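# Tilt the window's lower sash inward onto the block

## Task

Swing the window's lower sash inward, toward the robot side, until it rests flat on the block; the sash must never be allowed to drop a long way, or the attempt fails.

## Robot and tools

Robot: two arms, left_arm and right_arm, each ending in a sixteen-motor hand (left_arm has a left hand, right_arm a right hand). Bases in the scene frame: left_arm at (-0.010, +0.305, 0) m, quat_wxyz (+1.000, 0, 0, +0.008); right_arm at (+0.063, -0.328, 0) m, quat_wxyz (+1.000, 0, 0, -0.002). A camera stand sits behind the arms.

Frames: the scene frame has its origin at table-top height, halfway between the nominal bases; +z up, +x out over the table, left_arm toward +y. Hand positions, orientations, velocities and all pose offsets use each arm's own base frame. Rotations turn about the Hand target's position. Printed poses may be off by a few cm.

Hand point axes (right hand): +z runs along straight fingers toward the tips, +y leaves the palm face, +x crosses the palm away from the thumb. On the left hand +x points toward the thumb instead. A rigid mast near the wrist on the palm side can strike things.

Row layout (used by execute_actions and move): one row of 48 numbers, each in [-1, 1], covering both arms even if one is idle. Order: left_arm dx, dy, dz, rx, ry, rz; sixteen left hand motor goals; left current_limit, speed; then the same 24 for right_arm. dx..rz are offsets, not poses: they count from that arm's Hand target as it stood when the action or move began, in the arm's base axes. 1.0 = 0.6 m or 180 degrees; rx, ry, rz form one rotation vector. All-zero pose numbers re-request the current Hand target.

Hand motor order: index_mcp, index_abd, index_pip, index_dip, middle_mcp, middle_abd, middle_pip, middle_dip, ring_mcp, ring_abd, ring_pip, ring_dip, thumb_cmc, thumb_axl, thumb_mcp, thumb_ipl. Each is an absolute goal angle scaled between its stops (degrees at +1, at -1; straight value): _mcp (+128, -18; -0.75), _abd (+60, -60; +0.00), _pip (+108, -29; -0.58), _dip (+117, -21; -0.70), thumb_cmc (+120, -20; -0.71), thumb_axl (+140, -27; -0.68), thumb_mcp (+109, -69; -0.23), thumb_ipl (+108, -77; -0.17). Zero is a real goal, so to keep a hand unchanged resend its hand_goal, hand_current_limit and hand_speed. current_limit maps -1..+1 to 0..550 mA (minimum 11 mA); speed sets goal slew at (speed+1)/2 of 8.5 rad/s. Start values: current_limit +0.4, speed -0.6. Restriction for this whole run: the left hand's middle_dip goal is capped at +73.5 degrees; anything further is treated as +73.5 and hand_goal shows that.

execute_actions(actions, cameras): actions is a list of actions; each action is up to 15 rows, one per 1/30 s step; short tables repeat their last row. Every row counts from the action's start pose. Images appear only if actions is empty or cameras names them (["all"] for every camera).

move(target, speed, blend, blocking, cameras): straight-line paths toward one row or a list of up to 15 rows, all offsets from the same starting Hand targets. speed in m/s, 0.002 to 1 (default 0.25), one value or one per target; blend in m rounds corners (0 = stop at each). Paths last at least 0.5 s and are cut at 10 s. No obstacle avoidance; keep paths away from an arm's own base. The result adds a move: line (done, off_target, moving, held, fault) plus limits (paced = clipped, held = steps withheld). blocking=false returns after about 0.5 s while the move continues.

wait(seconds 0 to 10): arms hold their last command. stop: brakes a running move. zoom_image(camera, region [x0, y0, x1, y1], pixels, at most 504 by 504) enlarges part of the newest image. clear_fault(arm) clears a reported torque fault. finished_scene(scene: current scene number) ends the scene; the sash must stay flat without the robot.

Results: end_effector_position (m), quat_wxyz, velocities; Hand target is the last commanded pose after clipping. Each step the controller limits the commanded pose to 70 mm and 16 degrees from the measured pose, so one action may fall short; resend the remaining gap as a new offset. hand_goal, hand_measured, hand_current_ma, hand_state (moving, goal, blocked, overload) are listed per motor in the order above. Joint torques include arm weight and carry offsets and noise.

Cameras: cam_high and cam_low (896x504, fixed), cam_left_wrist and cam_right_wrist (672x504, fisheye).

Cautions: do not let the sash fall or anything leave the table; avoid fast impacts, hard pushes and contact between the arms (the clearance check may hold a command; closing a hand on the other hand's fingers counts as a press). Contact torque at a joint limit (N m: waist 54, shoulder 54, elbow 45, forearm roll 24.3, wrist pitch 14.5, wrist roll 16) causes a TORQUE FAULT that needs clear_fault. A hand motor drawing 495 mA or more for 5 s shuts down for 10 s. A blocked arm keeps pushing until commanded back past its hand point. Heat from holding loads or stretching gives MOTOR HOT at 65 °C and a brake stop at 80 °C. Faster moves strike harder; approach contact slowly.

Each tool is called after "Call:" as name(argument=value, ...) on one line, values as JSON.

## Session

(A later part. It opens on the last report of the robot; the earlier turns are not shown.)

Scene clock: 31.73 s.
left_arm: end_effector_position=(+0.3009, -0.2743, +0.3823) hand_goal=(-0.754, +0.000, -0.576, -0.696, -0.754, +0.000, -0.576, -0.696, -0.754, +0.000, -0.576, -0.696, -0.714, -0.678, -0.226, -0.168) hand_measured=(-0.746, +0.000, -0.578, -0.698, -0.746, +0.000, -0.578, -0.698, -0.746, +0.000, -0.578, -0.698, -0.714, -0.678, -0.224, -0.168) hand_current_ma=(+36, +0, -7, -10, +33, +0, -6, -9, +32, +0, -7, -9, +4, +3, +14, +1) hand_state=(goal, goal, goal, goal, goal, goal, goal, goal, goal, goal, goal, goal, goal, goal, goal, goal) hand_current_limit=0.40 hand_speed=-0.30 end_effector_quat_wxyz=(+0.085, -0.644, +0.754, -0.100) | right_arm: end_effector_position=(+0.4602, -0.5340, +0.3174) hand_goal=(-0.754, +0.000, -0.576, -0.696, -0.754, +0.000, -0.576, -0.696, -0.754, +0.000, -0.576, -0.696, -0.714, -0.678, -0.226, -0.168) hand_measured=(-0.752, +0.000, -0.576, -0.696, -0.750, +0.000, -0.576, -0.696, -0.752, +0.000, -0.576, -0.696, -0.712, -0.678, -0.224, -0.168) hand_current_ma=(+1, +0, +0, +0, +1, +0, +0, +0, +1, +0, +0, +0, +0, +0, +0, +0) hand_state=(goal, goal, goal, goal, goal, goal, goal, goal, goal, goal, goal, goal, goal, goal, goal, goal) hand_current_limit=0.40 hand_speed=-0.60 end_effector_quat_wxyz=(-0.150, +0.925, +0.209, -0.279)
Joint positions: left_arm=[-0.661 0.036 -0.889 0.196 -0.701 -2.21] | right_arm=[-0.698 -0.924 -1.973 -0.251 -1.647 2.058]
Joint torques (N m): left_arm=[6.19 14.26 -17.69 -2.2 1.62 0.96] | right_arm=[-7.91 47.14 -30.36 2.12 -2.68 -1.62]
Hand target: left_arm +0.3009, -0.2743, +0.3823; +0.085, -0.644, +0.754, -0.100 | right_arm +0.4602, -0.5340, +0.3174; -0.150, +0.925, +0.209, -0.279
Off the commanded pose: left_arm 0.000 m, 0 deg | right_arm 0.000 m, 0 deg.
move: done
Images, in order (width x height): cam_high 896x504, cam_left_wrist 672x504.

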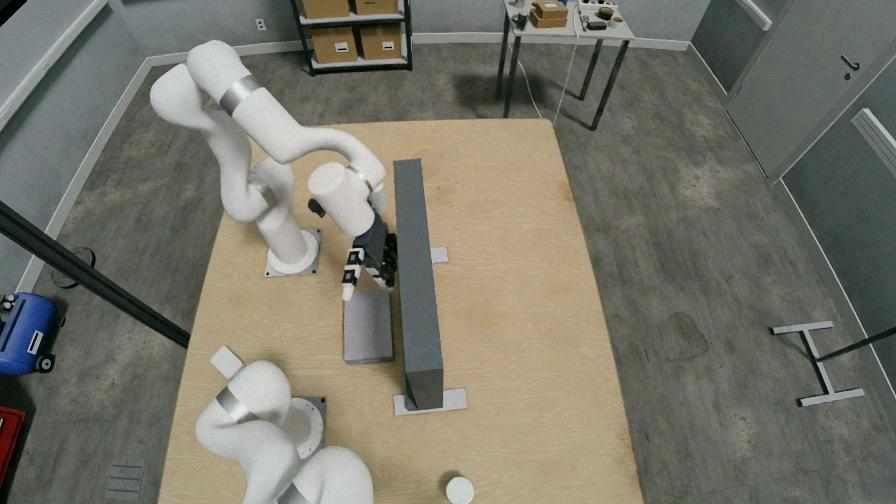

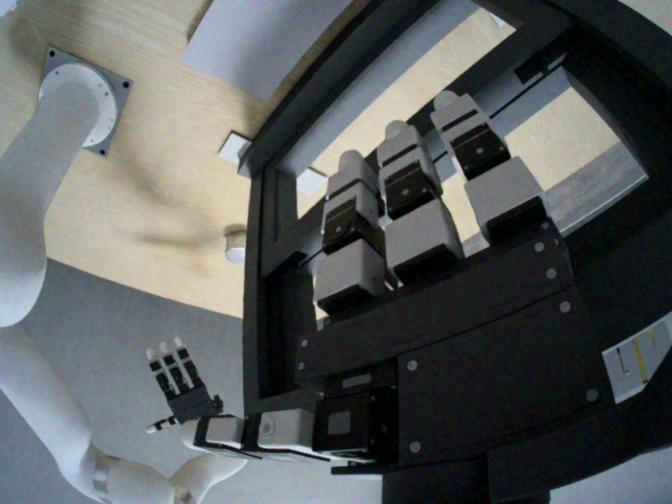

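Call:
execute_actions(actions=[])

Call:
zoom_image(camera="cam_low", region=[350, 130, 490, 210])

Scene clock: 31.90 s.
left_arm: end_effector_position=(+0.3009, -0.2743, +0.3823) hand_goal=(-0.754, +0.000, -0.576, -0.696, -0.754, +0.000, -0.576, -0.696, -0.754, +0.000, -0.576, -0.696, -0.714, -0.678, -0.226, -0.168) hand_measured=(-0.746, +0.000, -0.578, -0.698, -0.746, +0.000, -0.578, -0.698, -0.746, +0.000, -0.578, -0.698, -0.714, -0.678, -0.224, -0.168) hand_current_ma=(+36, +0, -7, -10, +33, +0, -6, -9, +32, +0, -7, -9, +4, +3, +14, +1) hand_state=(goal, goal, goal, goal, goal, goal, goal, goal, goal, goal, goal, goal, goal, goal, goal, goal) hand_current_limit=0.40 hand_speed=-0.30 end_effector_quat_wxyz=(+0.085, -0.644, +0.754, -0.100) | right_arm: end_effector_position=(+0.4602, -0.5340, +0.3174) hand_goal=(-0.754, +0.000, -0.576, -0.696, -0.754, +0.000, -0.576, -0.696, -0.754, +0.000, -0.576, -0.696, -0.714, -0.678, -0.226, -0.168) hand_measured=(-0.752, +0.000, -0.576, -0.696, -0.750, +0.000, -0.576, -0.696, -0.752, +0.000, -0.576, -0.696, -0.712, -0.678, -0.224, -0.168) hand_current_ma=(+1, +0, +0, +0, +1, +0, +0, +0, +1, +0, +0, +0, +0, +0, +0, +0) hand_state=(goal, goal, goal, goal, goal, goal, goal, goal, goal, goal, goal, goal, goal, goal, goal, goal) hand_current_limit=0.40 hand_speed=-0.60 end_effector_quat_wxyz=(-0.150, +0.925, +0.209, -0.279)
Joint positions: left_arm=[-0.661 0.036 -0.889 0.196 -0.701 -2.21] | right_arm=[-0.698 -0.924 -1.973 -0.251 -1.647 2.058]
Joint velocities: within noise
Joint torques (N m): left_arm=[6.48 12.41 -17.39 -2.54 1.53 1.01] | right_arm=[-5.94 47.49 -30.76 1.87 -2.69 -1.67]
Hand target: left_arm +0.3009, -0.2743, +0.3823; +0.085, -0.644, +0.754, -0.100 | right_arm +0.4602, -0.5340, +0.3174; -0.150, +0.925, +0.209, -0.279
Off the commanded pose: left_arm 0.000 m, 0 deg | right_arm 0.000 m, 0 deg.

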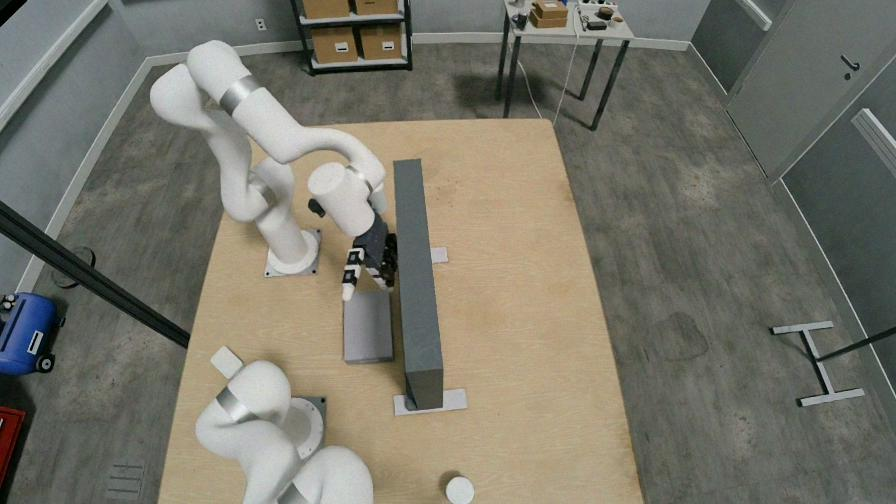

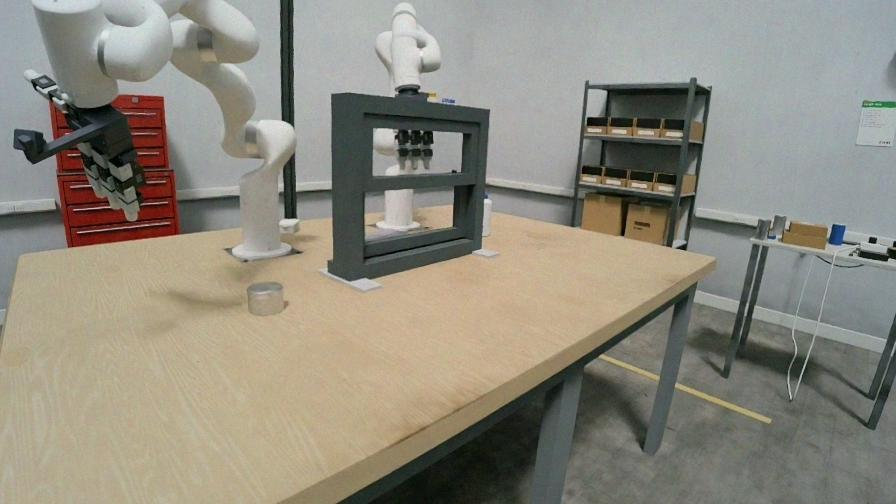

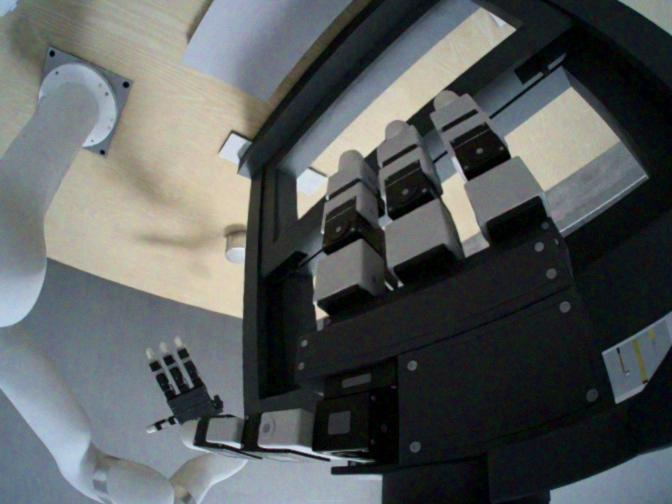

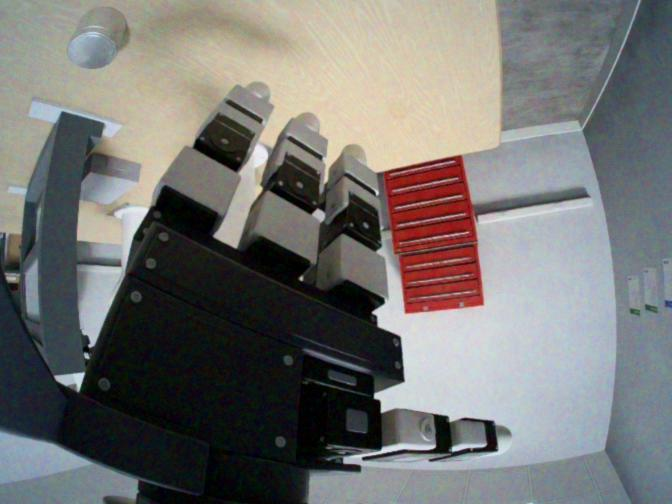

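Scaled by 3.600 from the camera's 896x504 image, which has a finer 1280x720 frame.

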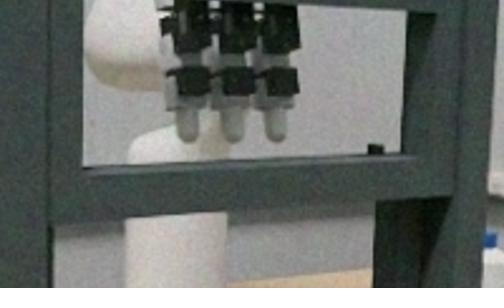

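Call:
move(target=[[-0.1,0.1,0,0,0,0.1,-0.754,0,-0.576,-0.696,-0.754,0,-0.576,-0.696,-0.754,0,-0.576,-0.696,0.571,-0.678,-0.226,-0.168,0.4,-0.3,0,0,0,0,0,0,-0.754,0,-0.576,-0.696,-0.754,0,-0.576,-0.696,-0.754,0,-0.576,-0.696,-0.714,-0.678,-0.226,-0.168,0.4,-0.6],[0.0,0.377,-0.183,0,0,0.244,-0.754,0,-0.576,-0.696,-0.754,0,-0.576,-0.696,-0.754,0,-0.576,-0.696,0.571,-0.678,-0.226,-0.168,0.4,-0.3,0,0,0,0,0,0,-0.754,0,-0.576,-0.696,-0.754,0,-0.576,-0.696,-0.754,0,-0.576,-0.696,-0.714,-0.678,-0.226,-0.168,0.4,-0.6]], speed=0.2, cameras=["cam_left_wrist","cam_high"])

Scene clock: 35.47 s.
left_arm: end_effector_position=(+0.3009, -0.0481, +0.2725) hand_goal=(-0.754, +0.000, -0.576, -0.696, -0.754, +0.000, -0.576, -0.696, -0.754, +0.000, -0.576, -0.696, +0.570, -0.678, -0.226, -0.168) hand_measured=(-0.746, +0.000, -0.578, -0.698, -0.746, +0.000, -0.578, -0.698, -0.746, +0.000, -0.578, -0.698, +0.568, -0.678, -0.224, -0.168) hand_current_ma=(+36, +0, -7, -10, +33, +0, -6, -9, +32, +0, -7, -9, -7, +3, +14, +1) hand_state=(goal, goal, goal, goal, goal, goal, goal, goal, goal, goal, goal, goal, goal, goal, goal, goal) hand_current_limit=0.40 hand_speed=-0.30 end_effector_quat_wxyz=(-0.117, +0.879, -0.458, +0.061) | right_arm: end_effector_position=(+0.4602, -0.5340, +0.3174) hand_goal=(-0.754, +0.000, -0.576, -0.696, -0.754, +0.000, -0.576, -0.696, -0.754, +0.000, -0.576, -0.696, -0.714, -0.678, -0.226, -0.168) hand_measured=(-0.752, +0.000, -0.576, -0.696, -0.750, +0.000, -0.576, -0.696, -0.752, +0.000, -0.576, -0.696, -0.712, -0.678, -0.224, -0.168) hand_current_ma=(+1, +0, +0, +0, +1, +0, +0, +0, +1, +0, +0, +0, +0, +0, +0, +0) hand_state=(goal, goal, goal, goal, goal, goal, goal, goal, goal, goal, goal, goal, goal, goal, goal, goal) hand_current_limit=0.40 hand_speed=-0.60 end_effector_quat_wxyz=(-0.150, +0.925, +0.209, -0.279)
Joint positions: left_arm=[-0.05 0.192 -0.481 0.348 -0.487 -2.523] | right_arm=[-0.698 -0.924 -1.973 -0.251 -1.647 2.058]
Joint torques (N m): left_arm=[7.92 3.67 -16.51 3.19 1.33 -0.89] | right_arm=[-6.57 46.9 -30.32 1.61 -2.73 -1.59]
Hand target: left_arm +0.3009, -0.0481, +0.2725; -0.117, +0.879, -0.458, +0.061 | right_arm +0.4602, -0.5340, +0.3174; -0.150, +0.925, +0.209, -0.279
Off the commanded pose: left_arm 0.000 m, 0 deg | right_arm 0.000 m, 0 deg.
move: done
Images, in order (width x height): cam_high 896x504, cam_left_wrist 672x504.

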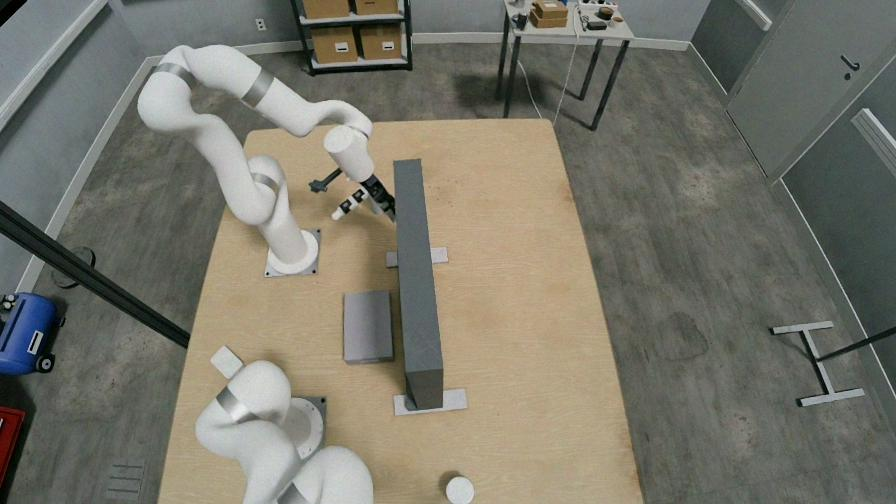

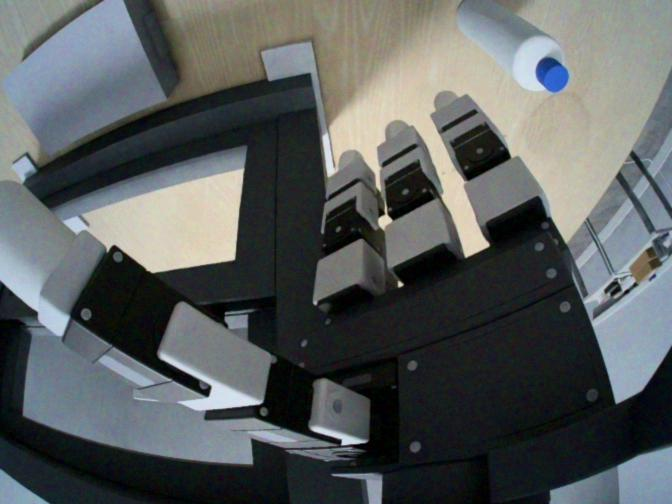

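Call:
move(target=[-0.06,0,0,0,0,0,-0.754,0,-0.576,-0.696,-0.754,0,-0.576,-0.696,-0.754,0,-0.576,-0.696,-0.62,-0.678,-0.226,-0.168,0.4,-0.3,0,0,0,0,0,0,-0.754,0,-0.576,-0.696,-0.754,0,-0.576,-0.696,-0.754,0,-0.576,-0.696,-0.714,-0.678,-0.226,-0.168,0.4,-0.6], speed=0.2, cameras=["cam_left_wrist"])

Call:
zoom_image(camera="cam_left_wrist", region=[160, 230, 340, 410])

Scene clock: 36.57 s.
left_arm: end_effector_position=(+0.2650, -0.0481, +0.2725) hand_goal=(-0.754, +0.000, -0.576, -0.696, -0.754, +0.000, -0.576, -0.696, -0.754, +0.000, -0.576, -0.696, -0.620, -0.678, -0.226, -0.168) hand_measured=(-0.746, +0.000, -0.578, -0.698, -0.746, +0.000, -0.578, -0.698, -0.746, +0.000, -0.578, -0.698, -0.614, -0.678, -0.224, -0.168) hand_current_ma=(+36, +0, -7, -10, +33, +0, -6, -9, +32, +0, -7, -9, +27, +3, +14, +1) hand_state=(goal, goal, goal, goal, goal, goal, goal, goal, goal, goal, goal, goal, goal, goal, goal, goal) hand_current_limit=0.40 hand_speed=-0.30 end_effector_quat_wxyz=(-0.117, +0.879, -0.458, +0.061) | right_arm: end_effector_position=(+0.4602, -0.5340, +0.3174) hand_goal=(-0.754, +0.000, -0.576, -0.696, -0.754, +0.000, -0.576, -0.696, -0.754, +0.000, -0.576, -0.696, -0.714, -0.678, -0.226, -0.168) hand_measured=(-0.752, +0.000, -0.576, -0.696, -0.750, +0.000, -0.576, -0.696, -0.752, +0.000, -0.576, -0.696, -0.712, -0.678, -0.224, -0.168) hand_current_ma=(+1, +0, +0, +0, +1, +0, +0, +0, +1, +0, +0, +0, +0, +0, +0, +0) hand_state=(goal, goal, goal, goal, goal, goal, goal, goal, goal, goal, goal, goal, goal, goal, goal, goal) hand_current_limit=0.40 hand_speed=-0.60 end_effector_quat_wxyz=(-0.150, +0.925, +0.209, -0.279)
Joint positions: left_arm=[-0.056 0.304 -0.397 0.333 -0.514 -2.512] | right_arm=[-0.698 -0.924 -1.973 -0.251 -1.647 2.058]
Joint torques (N m): left_arm=[-7.53 17.95 -9.8 -2.2 -0.75 0.95] | right_arm=[-6.93 46.92 -31.03 2.18 -2.77 -1.53]
Hand target: left_arm +0.2649, -0.0481, +0.2725; -0.117, +0.879, -0.458, +0.061 | right_arm +0.4602, -0.5340, +0.3174; -0.150, +0.925, +0.209, -0.279
Off the commanded pose: left_arm 0.000 m, 0 deg | right_arm 0.000 m, 0 deg.
move: done
Images, in order (width x height): cam_left_wrist 672x504.

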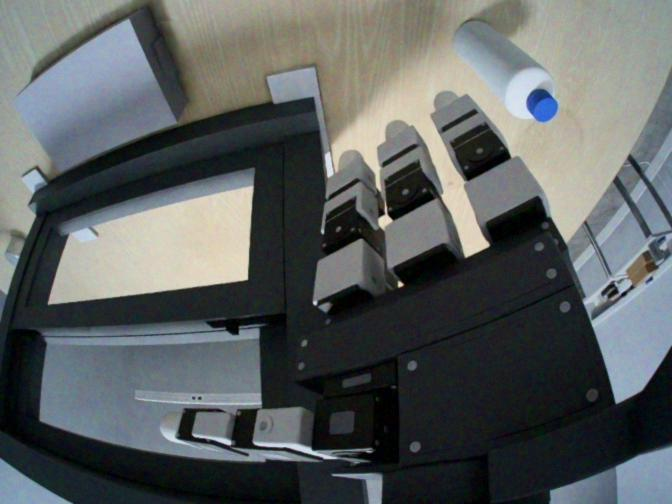

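Scaled by 2.800 from the camera's 672x504 image, which has a finer 960x720 frame.

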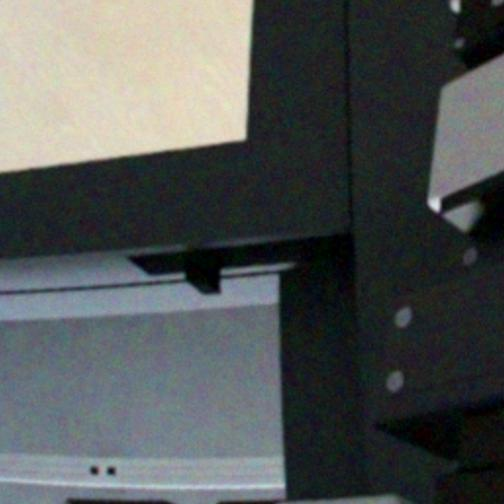

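Call:
move(target=[-0.1,0,0.35,0.361,0.134,-0.406,-0.754,0,-0.576,-0.696,-0.754,0,-0.576,-0.696,-0.754,0,-0.576,-0.696,-0.7,-0.678,-0.226,-0.168,0.4,-0.3,0,0,0,0,0,0,-0.754,0,-0.576,-0.696,-0.754,0,-0.576,-0.696,-0.754,0,-0.576,-0.696,-0.714,-0.678,-0.226,-0.168,0.4,-0.6], speed=0.5)

Call:
move(target=[0,0,0,0.361,0.134,-0.406,-0.754,0,-0.576,-0.696,0.068,0,0.2,-0.696,0.068,0,0.2,-0.696,-0.7,-0.678,-0.226,-0.168,0.4,-0.3,0,0,0,0,0,0,-0.754,0,-0.576,-0.696,-0.754,0,-0.576,-0.696,-0.754,0,-0.576,-0.696,-0.714,-0.678,-0.226,-0.168,0.4,-0.6], speed=0.5, cameras=["cam_left_wrist","cam_high"])

Scene clock: 41.67 s.
left_arm: end_effector_position=(+0.2050, -0.0481, +0.4825) hand_goal=(-0.754, +0.000, -0.576, -0.696, -0.754, +0.000, -0.576, -0.696, -0.754, +0.000, -0.576, -0.696, -0.700, -0.678, -0.226, -0.168) hand_measured=(-0.754, +0.000, -0.578, -0.698, -0.754, +0.000, -0.578, -0.698, -0.754, +0.000, -0.578, -0.698, -0.700, -0.678, -0.224, -0.168) hand_current_ma=(+2, -1, -7, -10, +2, -2, -6, -9, +2, -2, -7, -9, +1, +3, +14, +1) hand_state=(goal, goal, goal, goal, goal, goal, goal, goal, goal, goal, goal, goal, goal, goal, goal, goal) hand_current_limit=0.40 hand_speed=-0.30 end_effector_quat_wxyz=(+0.392, -0.258, +0.835, +0.286) | right_arm: end_effector_position=(+0.4602, -0.5340, +0.3174) hand_goal=(-0.754, +0.000, -0.576, -0.696, -0.754, +0.000, -0.576, -0.696, -0.754, +0.000, -0.576, -0.696, -0.714, -0.678, -0.226, -0.168) hand_measured=(-0.752, +0.000, -0.576, -0.696, -0.750, +0.000, -0.576, -0.696, -0.752, +0.000, -0.576, -0.696, -0.712, -0.678, -0.224, -0.168) hand_current_ma=(+1, +0, +0, +0, +1, +0, +0, +0, +1, +0, +0, +0, +0, +0, +0, +0) hand_state=(goal, goal, goal, goal, goal, goal, goal, goal, goal, goal, goal, goal, goal, goal, goal, goal) hand_current_limit=0.40 hand_speed=-0.60 end_effector_quat_wxyz=(-0.150, +0.925, +0.209, -0.279)
Joint positions: left_arm=[-1.002 0.34 -0.582 0.922 -1.49 -1.967] | right_arm=[-0.698 -0.924 -1.973 -0.251 -1.647 2.058]
Joint torques (N m): left_arm=[-6.76 16.01 -10.68 4.04 -1.62 1.02] | right_arm=[-6.25 46.92 -29.94 2.56 -2.79 -1.51]
Hand target: left_arm +0.2049, -0.0481, +0.4825; +0.392, -0.258, +0.835, +0.286 | right_arm +0.4602, -0.5340, +0.3174; -0.150, +0.925, +0.209, -0.279
Off the commanded pose: left_arm 0.000 m, 0 deg | right_arm 0.000 m, 0 deg.
move: done

Scene clock: 43.13 s.
left_arm: end_effector_position=(+0.2053, -0.0487, +0.4824) hand_goal=(-0.754, +0.000, -0.576, -0.696, +0.068, +0.000, +0.200, -0.696, +0.068, +0.000, +0.200, -0.696, -0.700, -0.678, -0.226, -0.168) hand_measured=(-0.758, +0.000, -0.578, -0.698, +0.056, +0.000, +0.196, -0.698, +0.056, +0.000, +0.196, -0.698, -0.704, -0.678, -0.224, -0.168) hand_current_ma=(-19, -2, -7, -10, -52, -2, -13, -9, -50, -2, -14, -9, -16, +3, +14, +1) hand_state=(goal, goal, goal, goal, goal, goal, goal, goal, goal, goal, goal, goal, goal, goal, goal, goal) hand_current_limit=0.40 hand_speed=-0.30 end_effector_quat_wxyz=(+0.429, +0.075, +0.816, +0.379) | right_arm: end_effector_position=(+0.4602, -0.5340, +0.3174) hand_goal=(-0.754, +0.000, -0.576, -0.696, -0.754, +0.000, -0.576, -0.696, -0.754, +0.000, -0.576, -0.696, -0.714, -0.678, -0.226, -0.168) hand_measured=(-0.752, +0.000, -0.576, -0.696, -0.750, +0.000, -0.576, -0.696, -0.752, +0.000, -0.576, -0.696, -0.712, -0.678, -0.224, -0.168) hand_current_ma=(+1, +0, +0, +0, +1, +0, +0, +0, +1, +0, +0, +0, +0, +0, +0, +0) hand_state=(goal, goal, goal, goal, goal, goal, goal, goal, goal, goal, goal, goal, goal, goal, goal, goal) hand_current_limit=0.40 hand_speed=-0.60 end_effector_quat_wxyz=(-0.150, +0.925, +0.209, -0.279)
Joint positions: left_arm=[-1.288 0.394 -0.356 1.082 -1.538 -1.631] | right_arm=[-0.698 -0.924 -1.973 -0.251 -1.647 2.058]
Joint torques (N m): left_arm=[7.26 0.96 -16.21 -2.07 0.32 -0.79] | right_arm=[-7.81 48.32 -31.32 2.36 -2.72 -1.66]
Hand target: left_arm +0.2053, -0.0487, +0.4823; +0.429, +0.075, +0.816, +0.379 (not the last commanded pose) | right_arm +0.4602, -0.5340, +0.3174; -0.150, +0.925, +0.209, -0.279
Off the commanded pose: left_arm 0.001 m, 61 deg | right_arm 0.000 m, 0 deg.
move: held (left_arm; a check stopped the path); limits=held
pose unreachable (left arm): on one or more control steps of this call, first in action 0 (counted from 0), this arm could not follow its commanded pose, so it was not sent that pose on those steps. It may still have moved: this result reports where it is.
cause: moving toward the commanded pose would bring two parts of the arm too close to each other (joints 2 (shoulder) to 6 (wrist roll) lie between them).
Images, in order (width x height): cam_high 896x504, cam_left_wrist 672x504.

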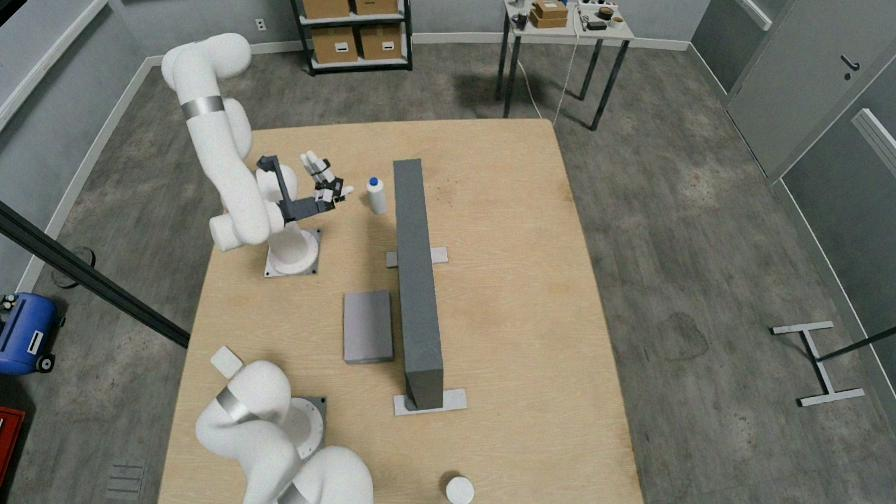

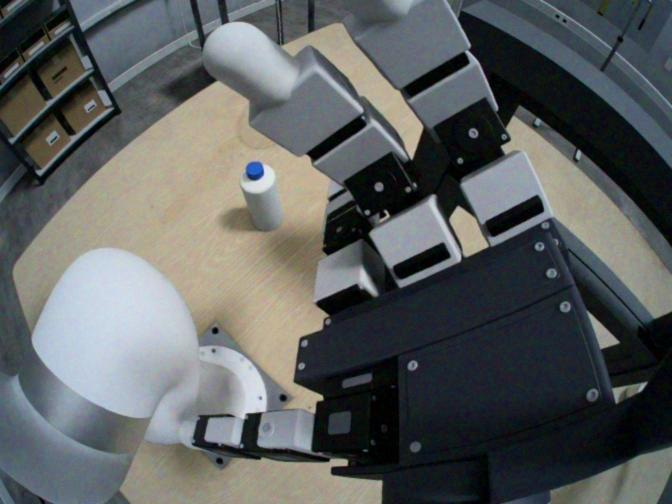

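Call:
move(target=[0.08,-0.1,0.05,-0.541,-0.230,0.470,-0.9,0,-0.576,-0.696,-0.48,0,-0.576,-0.696,-0.48,0,-0.576,-0.696,-0.7,-0.678,-0.226,-0.168,0.4,-0.3,0,0,0,0,0,0,-0.754,0,-0.576,-0.696,-0.754,0,-0.576,-0.696,-0.754,0,-0.576,-0.696,-0.714,-0.678,-0.226,-0.168,0.4,-0.6], speed=0.5, cameras=["cam_left_wrist","cam_high"])

Scene clock: 46.87 s.
left_arm: end_effector_position=(+0.2533, -0.1087, +0.5124) hand_goal=(-0.900, +0.000, -0.576, -0.696, -0.480, +0.000, -0.576, -0.696, -0.480, +0.000, -0.576, -0.696, -0.700, -0.678, -0.226, -0.168) hand_measured=(-0.894, +0.000, -0.578, -0.698, -0.480, +0.000, -0.576, -0.698, -0.480, +0.000, -0.574, -0.698, -0.698, -0.678, -0.224, -0.168) hand_current_ma=(+23, -2, -4, -10, +2, -3, +4, -9, +2, -2, +4, -9, +8, +3, +14, +1) hand_state=(goal, goal, goal, goal, goal, goal, goal, goal, goal, goal, goal, goal, goal, goal, goal, goal) hand_current_limit=0.40 hand_speed=-0.30 end_effector_quat_wxyz=(-0.224, +0.836, -0.484, +0.130) | right_arm: end_effector_position=(+0.4602, -0.5340, +0.3174) hand_goal=(-0.754, +0.000, -0.576, -0.696, -0.754, +0.000, -0.576, -0.696, -0.754, +0.000, -0.576, -0.696, -0.714, -0.678, -0.226, -0.168) hand_measured=(-0.752, +0.000, -0.576, -0.696, -0.750, +0.000, -0.576, -0.696, -0.752, +0.000, -0.576, -0.696, -0.712, -0.678, -0.224, -0.168) hand_current_ma=(+1, +0, +0, +0, +1, +0, +0, +0, +1, +0, +0, +0, +0, +0, +0, +0) hand_state=(goal, goal, goal, goal, goal, goal, goal, goal, goal, goal, goal, goal, goal, goal, goal, goal) hand_current_limit=0.40 hand_speed=-0.60 end_effector_quat_wxyz=(-0.150, +0.925, +0.209, -0.279)
Joint positions: left_arm=[-0.472 0.576 -0.777 0.49 -1.099 -2.735] | right_arm=[-0.698 -0.924 -1.973 -0.251 -1.647 2.058]
Joint torques (N m): left_arm=[8.25 10.53 -10.21 -1.82 1.42 -1.01] | right_arm=[-7.47 48.33 -30.45 1.77 -2.66 -1.61]
Hand target: left_arm +0.2533, -0.1087, +0.5123; -0.224, +0.836, -0.484, +0.130 | right_arm +0.4602, -0.5340, +0.3174; -0.150, +0.925, +0.209, -0.279
Off the commanded pose: left_arm 0.000 m, 0 deg | right_arm 0.000 m, 0 deg.
move: done
Images, in order (width x height): cam_high 896x504, cam_left_wrist 672x504.

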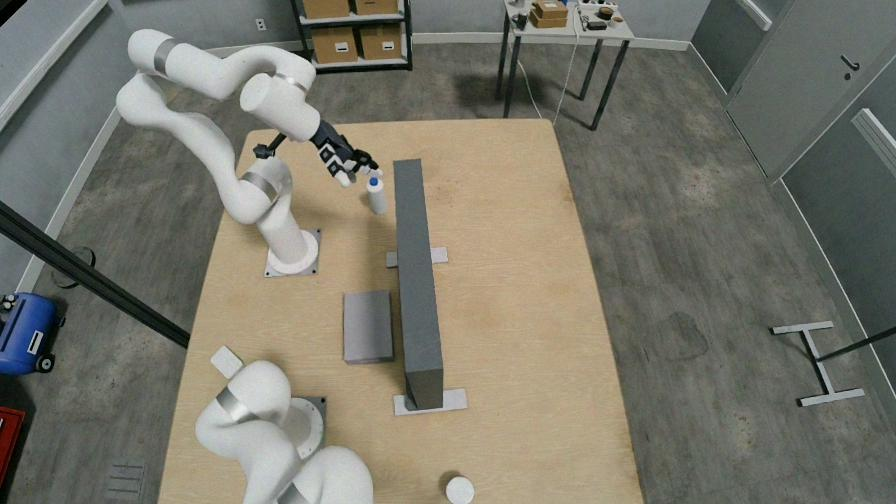

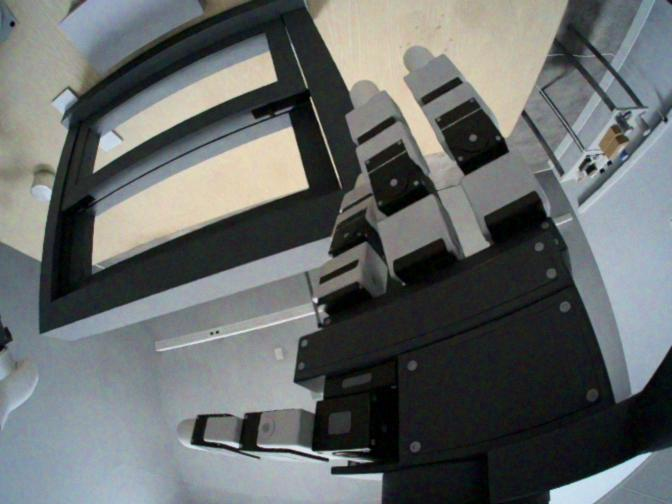

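Call:
zoom_image(camera="cam_left_wrist", region=[200, 40, 360, 200])

Call:
zoom_image(camera="cam_left_wrist", region=[40, 150, 160, 270])

Scaled by 3.150 from the camera's 672x504 image, which has a finer 960x720 frame.

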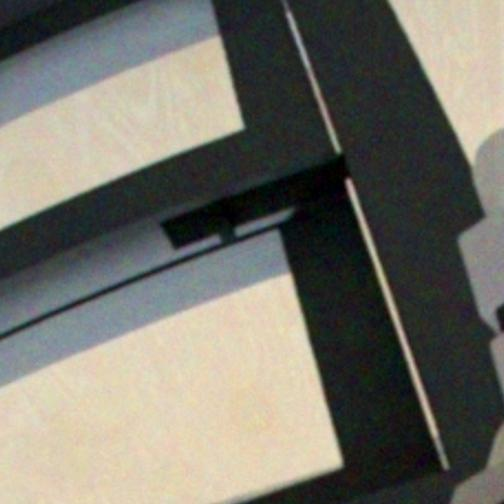

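Scaled by 4.200 from the camera's 672x504 image, which has a finer 960x720 frame.

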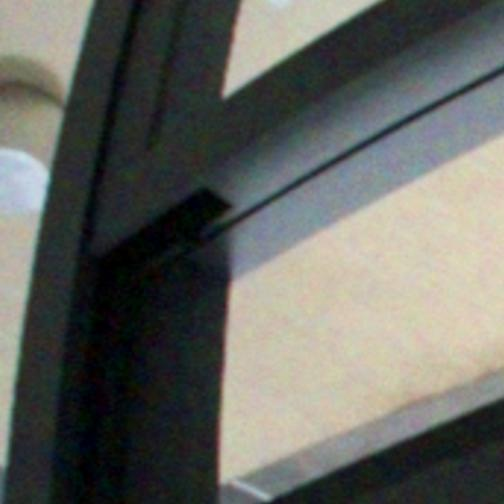

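Call:
move(target=[0.113,-0.065,-0.21,0,0,0,-0.9,0,-0.576,-0.696,-0.48,0,-0.576,-0.696,-0.48,0,-0.576,-0.696,-0.7,-0.678,-0.226,-0.168,0.4,-0.3,0,0,0,0,0,0,-0.754,0,-0.576,-0.696,-0.754,0,-0.576,-0.696,-0.754,0,-0.576,-0.696,-0.714,-0.678,-0.226,-0.168,0.4,-0.6], speed=0.15, cameras=["cam_left_wrist","cam_low"])

Call:
zoom_image(camera="cam_left_wrist", region=[260, 90, 440, 270])

Call:
zoom_image(camera="cam_low", region=[350, 120, 490, 220])

Scene clock: 49.13 s.
left_arm: end_effector_position=(+0.3210, -0.1477, +0.3863) hand_goal=(-0.900, +0.000, -0.576, -0.696, -0.480, +0.000, -0.576, -0.696, -0.480, +0.000, -0.576, -0.696, -0.700, -0.678, -0.226, -0.168) hand_measured=(-0.880, +0.002, -0.568, -0.692, -0.478, +0.000, -0.576, -0.698, -0.478, +0.000, -0.574, -0.698, -0.698, -0.678, -0.224, -0.168) hand_current_ma=(+97, +5, +29, +13, +4, -2, +4, -9, +4, -2, +4, -9, +10, +3, +14, +1) hand_state=(blocked, goal, goal, goal, goal, goal, goal, goal, goal, goal, goal, goal, goal, goal, goal, goal) hand_current_limit=0.40 hand_speed=-0.30 end_effector_quat_wxyz=(-0.224, +0.836, -0.484, +0.130) | right_arm: end_effector_position=(+0.4602, -0.5340, +0.3174) hand_goal=(-0.754, +0.000, -0.576, -0.696, -0.754, +0.000, -0.576, -0.696, -0.754, +0.000, -0.576, -0.696, -0.714, -0.678, -0.226, -0.168) hand_measured=(-0.752, +0.000, -0.576, -0.696, -0.750, +0.000, -0.576, -0.696, -0.752, +0.000, -0.576, -0.696, -0.712, -0.678, -0.224, -0.168) hand_current_ma=(+1, +0, +0, +0, +1, +0, +0, +0, +1, +0, +0, +0, +0, +0, +0, +0) hand_state=(goal, goal, goal, goal, goal, goal, goal, goal, goal, goal, goal, goal, goal, goal, goal, goal) hand_current_limit=0.40 hand_speed=-0.60 end_effector_quat_wxyz=(-0.150, +0.925, +0.209, -0.279)
Joint positions: left_arm=[-0.484 0.32 -0.655 0.642 -0.784 -2.996] | right_arm=[-0.698 -0.924 -1.973 -0.251 -1.647 2.058]
Joint torques (N m): left_arm=[-7.45 4.97 -18 3.45 1.53 -1.03] | right_arm=[-9.79 48.95 -30.79 2.13 -2.76 -1.55]
Hand target: left_arm +0.3211, -0.1477, +0.3863; -0.224, +0.836, -0.484, +0.130 | right_arm +0.4602, -0.5340, +0.3174; -0.150, +0.925, +0.209, -0.279
Off the commanded pose: left_arm 0.000 m, 0 deg | right_arm 0.000 m, 0 deg.
move: done
Images, in order (width x height): cam_low 896x504, cam_left_wrist 672x504.

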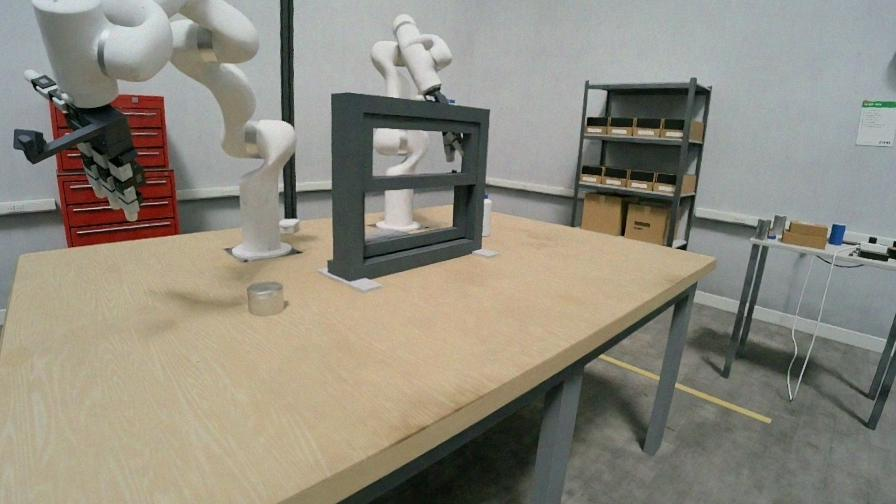

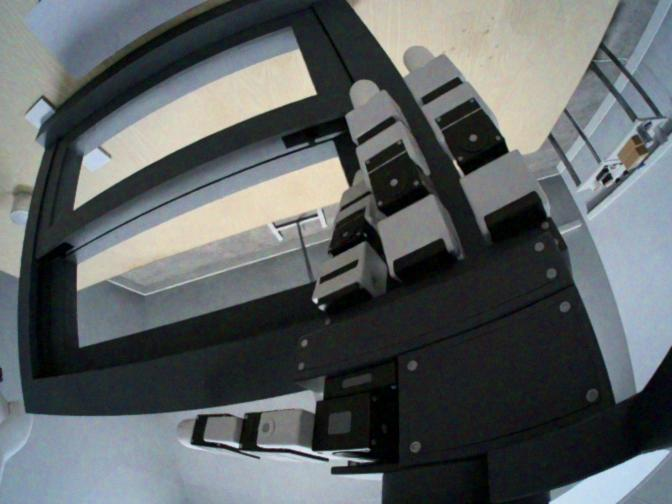

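Scaled by 2.800 from the camera's 672x504 image, which has a finer 960x720 frame.

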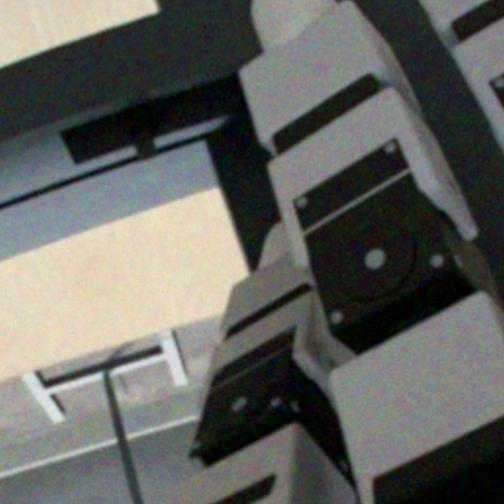

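Scaled by 3.600 from the camera's 896x504 image, which has a finer 1280x720 frame.

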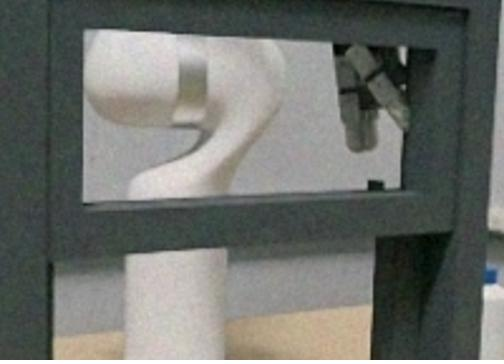

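Call:
move(target=[[-0.02,-0.013,0,0,0,0,-0.9,0,-0.576,-0.696,-0.48,0,-0.576,-0.696,-0.48,0,-0.576,-0.696,-0.7,-0.678,-0.226,-0.168,0.4,-0.3,0,0,0,0,0,0,-0.754,0,-0.576,-0.696,-0.754,0,-0.576,-0.696,-0.754,0,-0.576,-0.696,-0.714,-0.678,-0.226,-0.168,0.4,-0.6],[-0.02,-0.013,-0.045,0,0,0,-0.9,0,-0.576,-0.696,-0.48,0,-0.576,-0.696,-0.48,0,-0.576,-0.696,-0.7,-0.678,-0.226,-0.168,0.4,-0.3,0,0,0,0,0,0,-0.754,0,-0.576,-0.696,-0.754,0,-0.576,-0.696,-0.754,0,-0.576,-0.696,-0.714,-0.678,-0.226,-0.168,0.4,-0.6]], speed=0.06, cameras=["cam_left_wrist","cam_low"])

Call:
zoom_image(camera="cam_left_wrist", region=[260, 90, 440, 270])

Call:
zoom_image(camera="cam_low", region=[420, 130, 490, 190])

Scene clock: 51.23 s.
left_arm: end_effector_position=(+0.3091, -0.1555, +0.3594) hand_goal=(-0.900, +0.000, -0.576, -0.696, -0.480, +0.000, -0.576, -0.696, -0.480, +0.000, -0.576, -0.696, -0.700, -0.678, -0.226, -0.168) hand_measured=(-0.882, +0.002, -0.568, -0.692, -0.478, +0.000, -0.576, -0.698, -0.478, +0.000, -0.574, -0.698, -0.698, -0.678, -0.224, -0.168) hand_current_ma=(+85, +5, +29, +13, +4, -2, +4, -9, +4, -2, +4, -9, +10, +3, +14, +1) hand_state=(goal, goal, goal, goal, goal, goal, goal, goal, goal, goal, goal, goal, goal, goal, goal, goal) hand_current_limit=0.40 hand_speed=-0.30 end_effector_quat_wxyz=(-0.224, +0.836, -0.484, +0.130) | right_arm: end_effector_position=(+0.4602, -0.5340, +0.3174) hand_goal=(-0.754, +0.000, -0.576, -0.696, -0.754, +0.000, -0.576, -0.696, -0.754, +0.000, -0.576, -0.696, -0.714, -0.678, -0.226, -0.168) hand_measured=(-0.752, +0.000, -0.576, -0.696, -0.750, +0.000, -0.576, -0.696, -0.752, +0.000, -0.576, -0.696, -0.712, -0.678, -0.224, -0.168) hand_current_ma=(+1, +0, +0, +0, +1, +0, +0, +0, +1, +0, +0, +0, +0, +0, +0, +0) hand_state=(goal, goal, goal, goal, goal, goal, goal, goal, goal, goal, goal, goal, goal, goal, goal, goal) hand_current_limit=0.40 hand_speed=-0.60 end_effector_quat_wxyz=(-0.150, +0.925, +0.209, -0.279)
Joint positions: left_arm=[-0.525 0.317 -0.595 0.685 -0.754 -3.09] | right_arm=[-0.698 -0.924 -1.973 -0.251 -1.647 2.058]
Joint torques (N m): left_arm=[-8.19 3.76 -11.49 3.34 1.33 -0.98] | right_arm=[-6.69 46.96 -31.45 1.98 -2.73 -1.63]
Hand target: left_arm +0.3091, -0.1555, +0.3593; -0.224, +0.836, -0.484, +0.130 | right_arm +0.4602, -0.5340, +0.3174; -0.150, +0.925, +0.209, -0.279
Off the commanded pose: left_arm 0.000 m, 0 deg | right_arm 0.000 m, 0 deg.
move: done
Images, in order (width x height): cam_low 896x504, cam_left_wrist 672x504.

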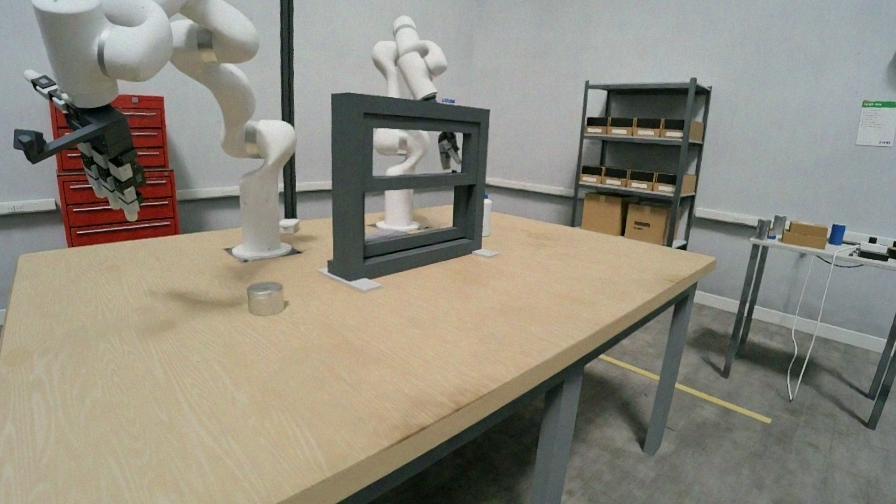

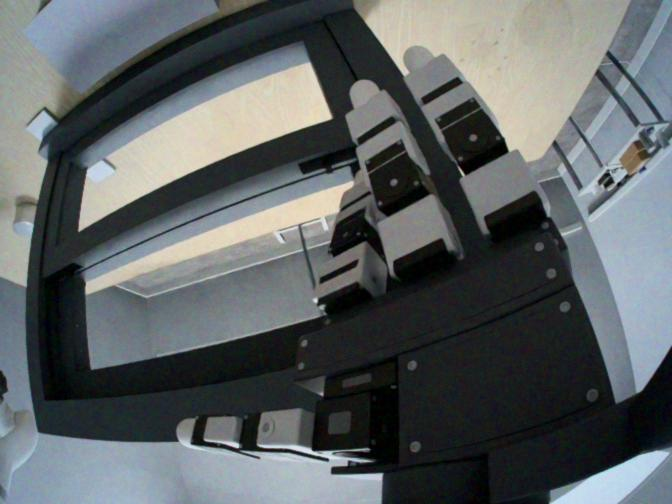

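Scaled by 2.800 from the camera's 672x504 image, which has a finer 960x720 frame.

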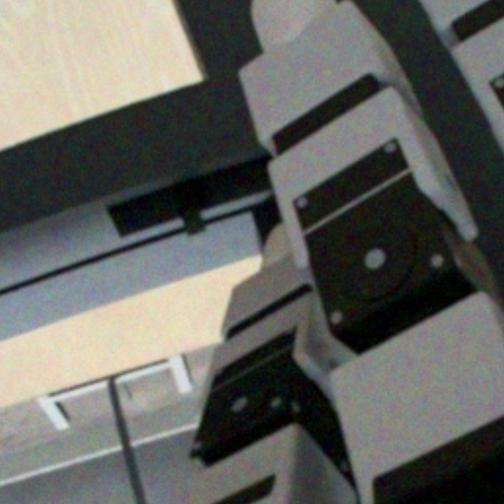

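Scaled by 7.200 from the camera's 896x504 image, which has a finer 1280x720 frame.

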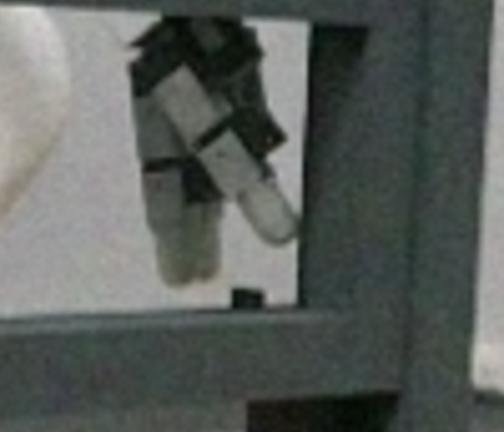

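Call:
move(target=[[0,0,-0.033,0,0,0,-0.9,0,-0.576,-0.696,-0.48,0,-0.576,-0.696,-0.48,0,-0.576,-0.696,-0.7,-0.678,-0.226,-0.168,0.4,-0.3,0,0,0,0,0,0,-0.754,0,-0.576,-0.696,-0.754,0,-0.576,-0.696,-0.754,0,-0.576,-0.696,-0.714,-0.678,-0.226,-0.168,0.4,-0.6]], speed=0.06, cameras=["cam_left_wrist","cam_low"])

Call:
zoom_image(camera="cam_left_wrist", region=[280, 110, 400, 230])

Call:
zoom_image(camera="cam_low", region=[420, 130, 490, 190])

Scene clock: 52.27 s.
left_arm: end_effector_position=(+0.3091, -0.1555, +0.3396) hand_goal=(-0.900, +0.000, -0.576, -0.696, -0.480, +0.000, -0.576, -0.696, -0.480, +0.000, -0.576, -0.696, -0.700, -0.678, -0.226, -0.168) hand_measured=(-0.882, +0.002, -0.568, -0.692, -0.478, +0.000, -0.576, -0.698, -0.478, +0.000, -0.574, -0.698, -0.698, -0.678, -0.224, -0.168) hand_current_ma=(+85, +5, +29, +13, +4, -2, +4, -9, +4, -2, +4, -9, +10, +3, +14, +1) hand_state=(goal, goal, goal, goal, goal, goal, goal, goal, goal, goal, goal, goal, goal, goal, goal, goal) hand_current_limit=0.40 hand_speed=-0.30 end_effector_quat_wxyz=(-0.224, +0.836, -0.484, +0.130) | right_arm: end_effector_position=(+0.4602, -0.5340, +0.3174) hand_goal=(-0.754, +0.000, -0.576, -0.696, -0.754, +0.000, -0.576, -0.696, -0.754, +0.000, -0.576, -0.696, -0.714, -0.678, -0.226, -0.168) hand_measured=(-0.752, +0.000, -0.576, -0.696, -0.750, +0.000, -0.576, -0.696, -0.752, +0.000, -0.576, -0.696, -0.712, -0.678, -0.224, -0.168) hand_current_ma=(+1, +0, +0, +0, +1, +0, +0, +0, +1, +0, +0, +0, +0, +0, +0, +0) hand_state=(goal, goal, goal, goal, goal, goal, goal, goal, goal, goal, goal, goal, goal, goal, goal, goal) hand_current_limit=0.40 hand_speed=-0.60 end_effector_quat_wxyz=(-0.150, +0.925, +0.209, -0.279)
Joint positions: left_arm=[-0.525 0.295 -0.564 0.723 -0.714 -3.141] | right_arm=[-0.698 -0.924 -1.973 -0.251 -1.647 2.058]
Joint torques (N m): left_arm=[0.36 5.04 -11.36 3.56 1.05 -1.07] | right_arm=[-7.01 47.09 -31.02 2.21 -2.66 -1.52]
Hand target: left_arm +0.3091, -0.1555, +0.3395; -0.224, +0.836, -0.484, +0.130 | right_arm +0.4602, -0.5340, +0.3174; -0.150, +0.925, +0.209, -0.279
Off the commanded pose: left_arm 0.000 m, 0 deg | right_arm 0.000 m, 0 deg.
move: done
Images, in order (width x height): cam_low 896x504, cam_left_wrist 672x504.

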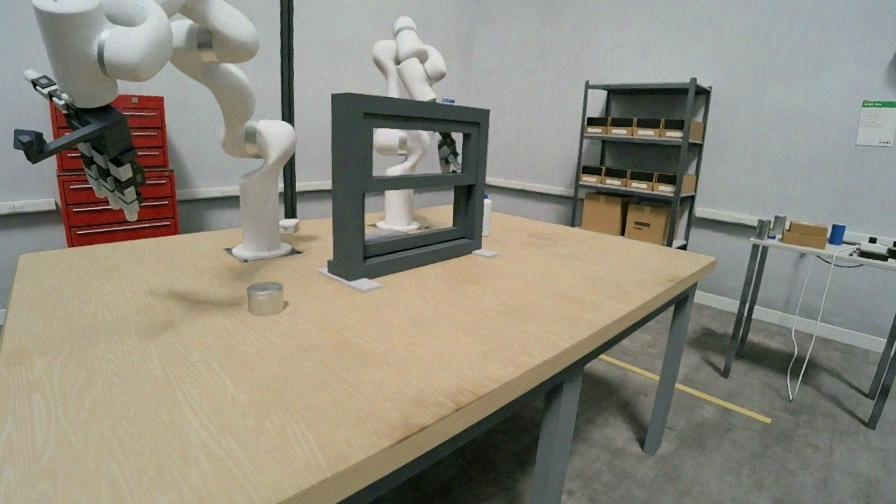

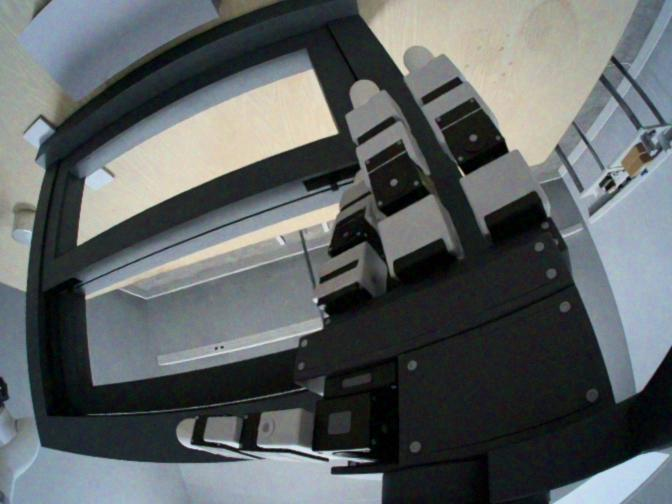

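Scaled by 4.200 from the camera's 672x504 image, which has a finer 960x720 frame.

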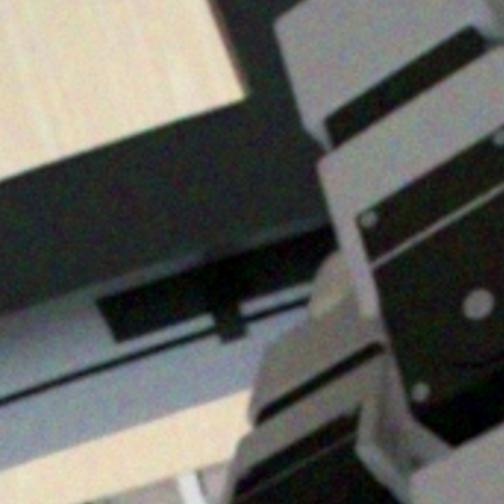

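Scaled by 7.200 from the camera's 896x504 image, which has a finer 1280x720 frame.

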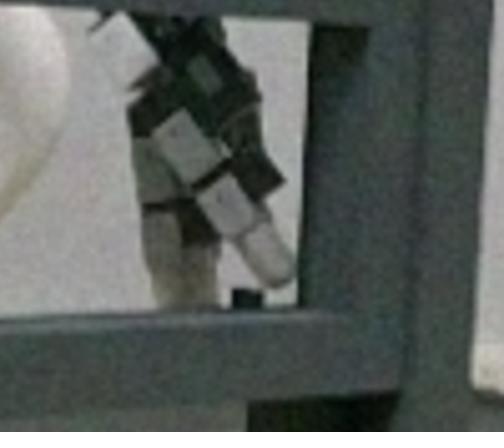

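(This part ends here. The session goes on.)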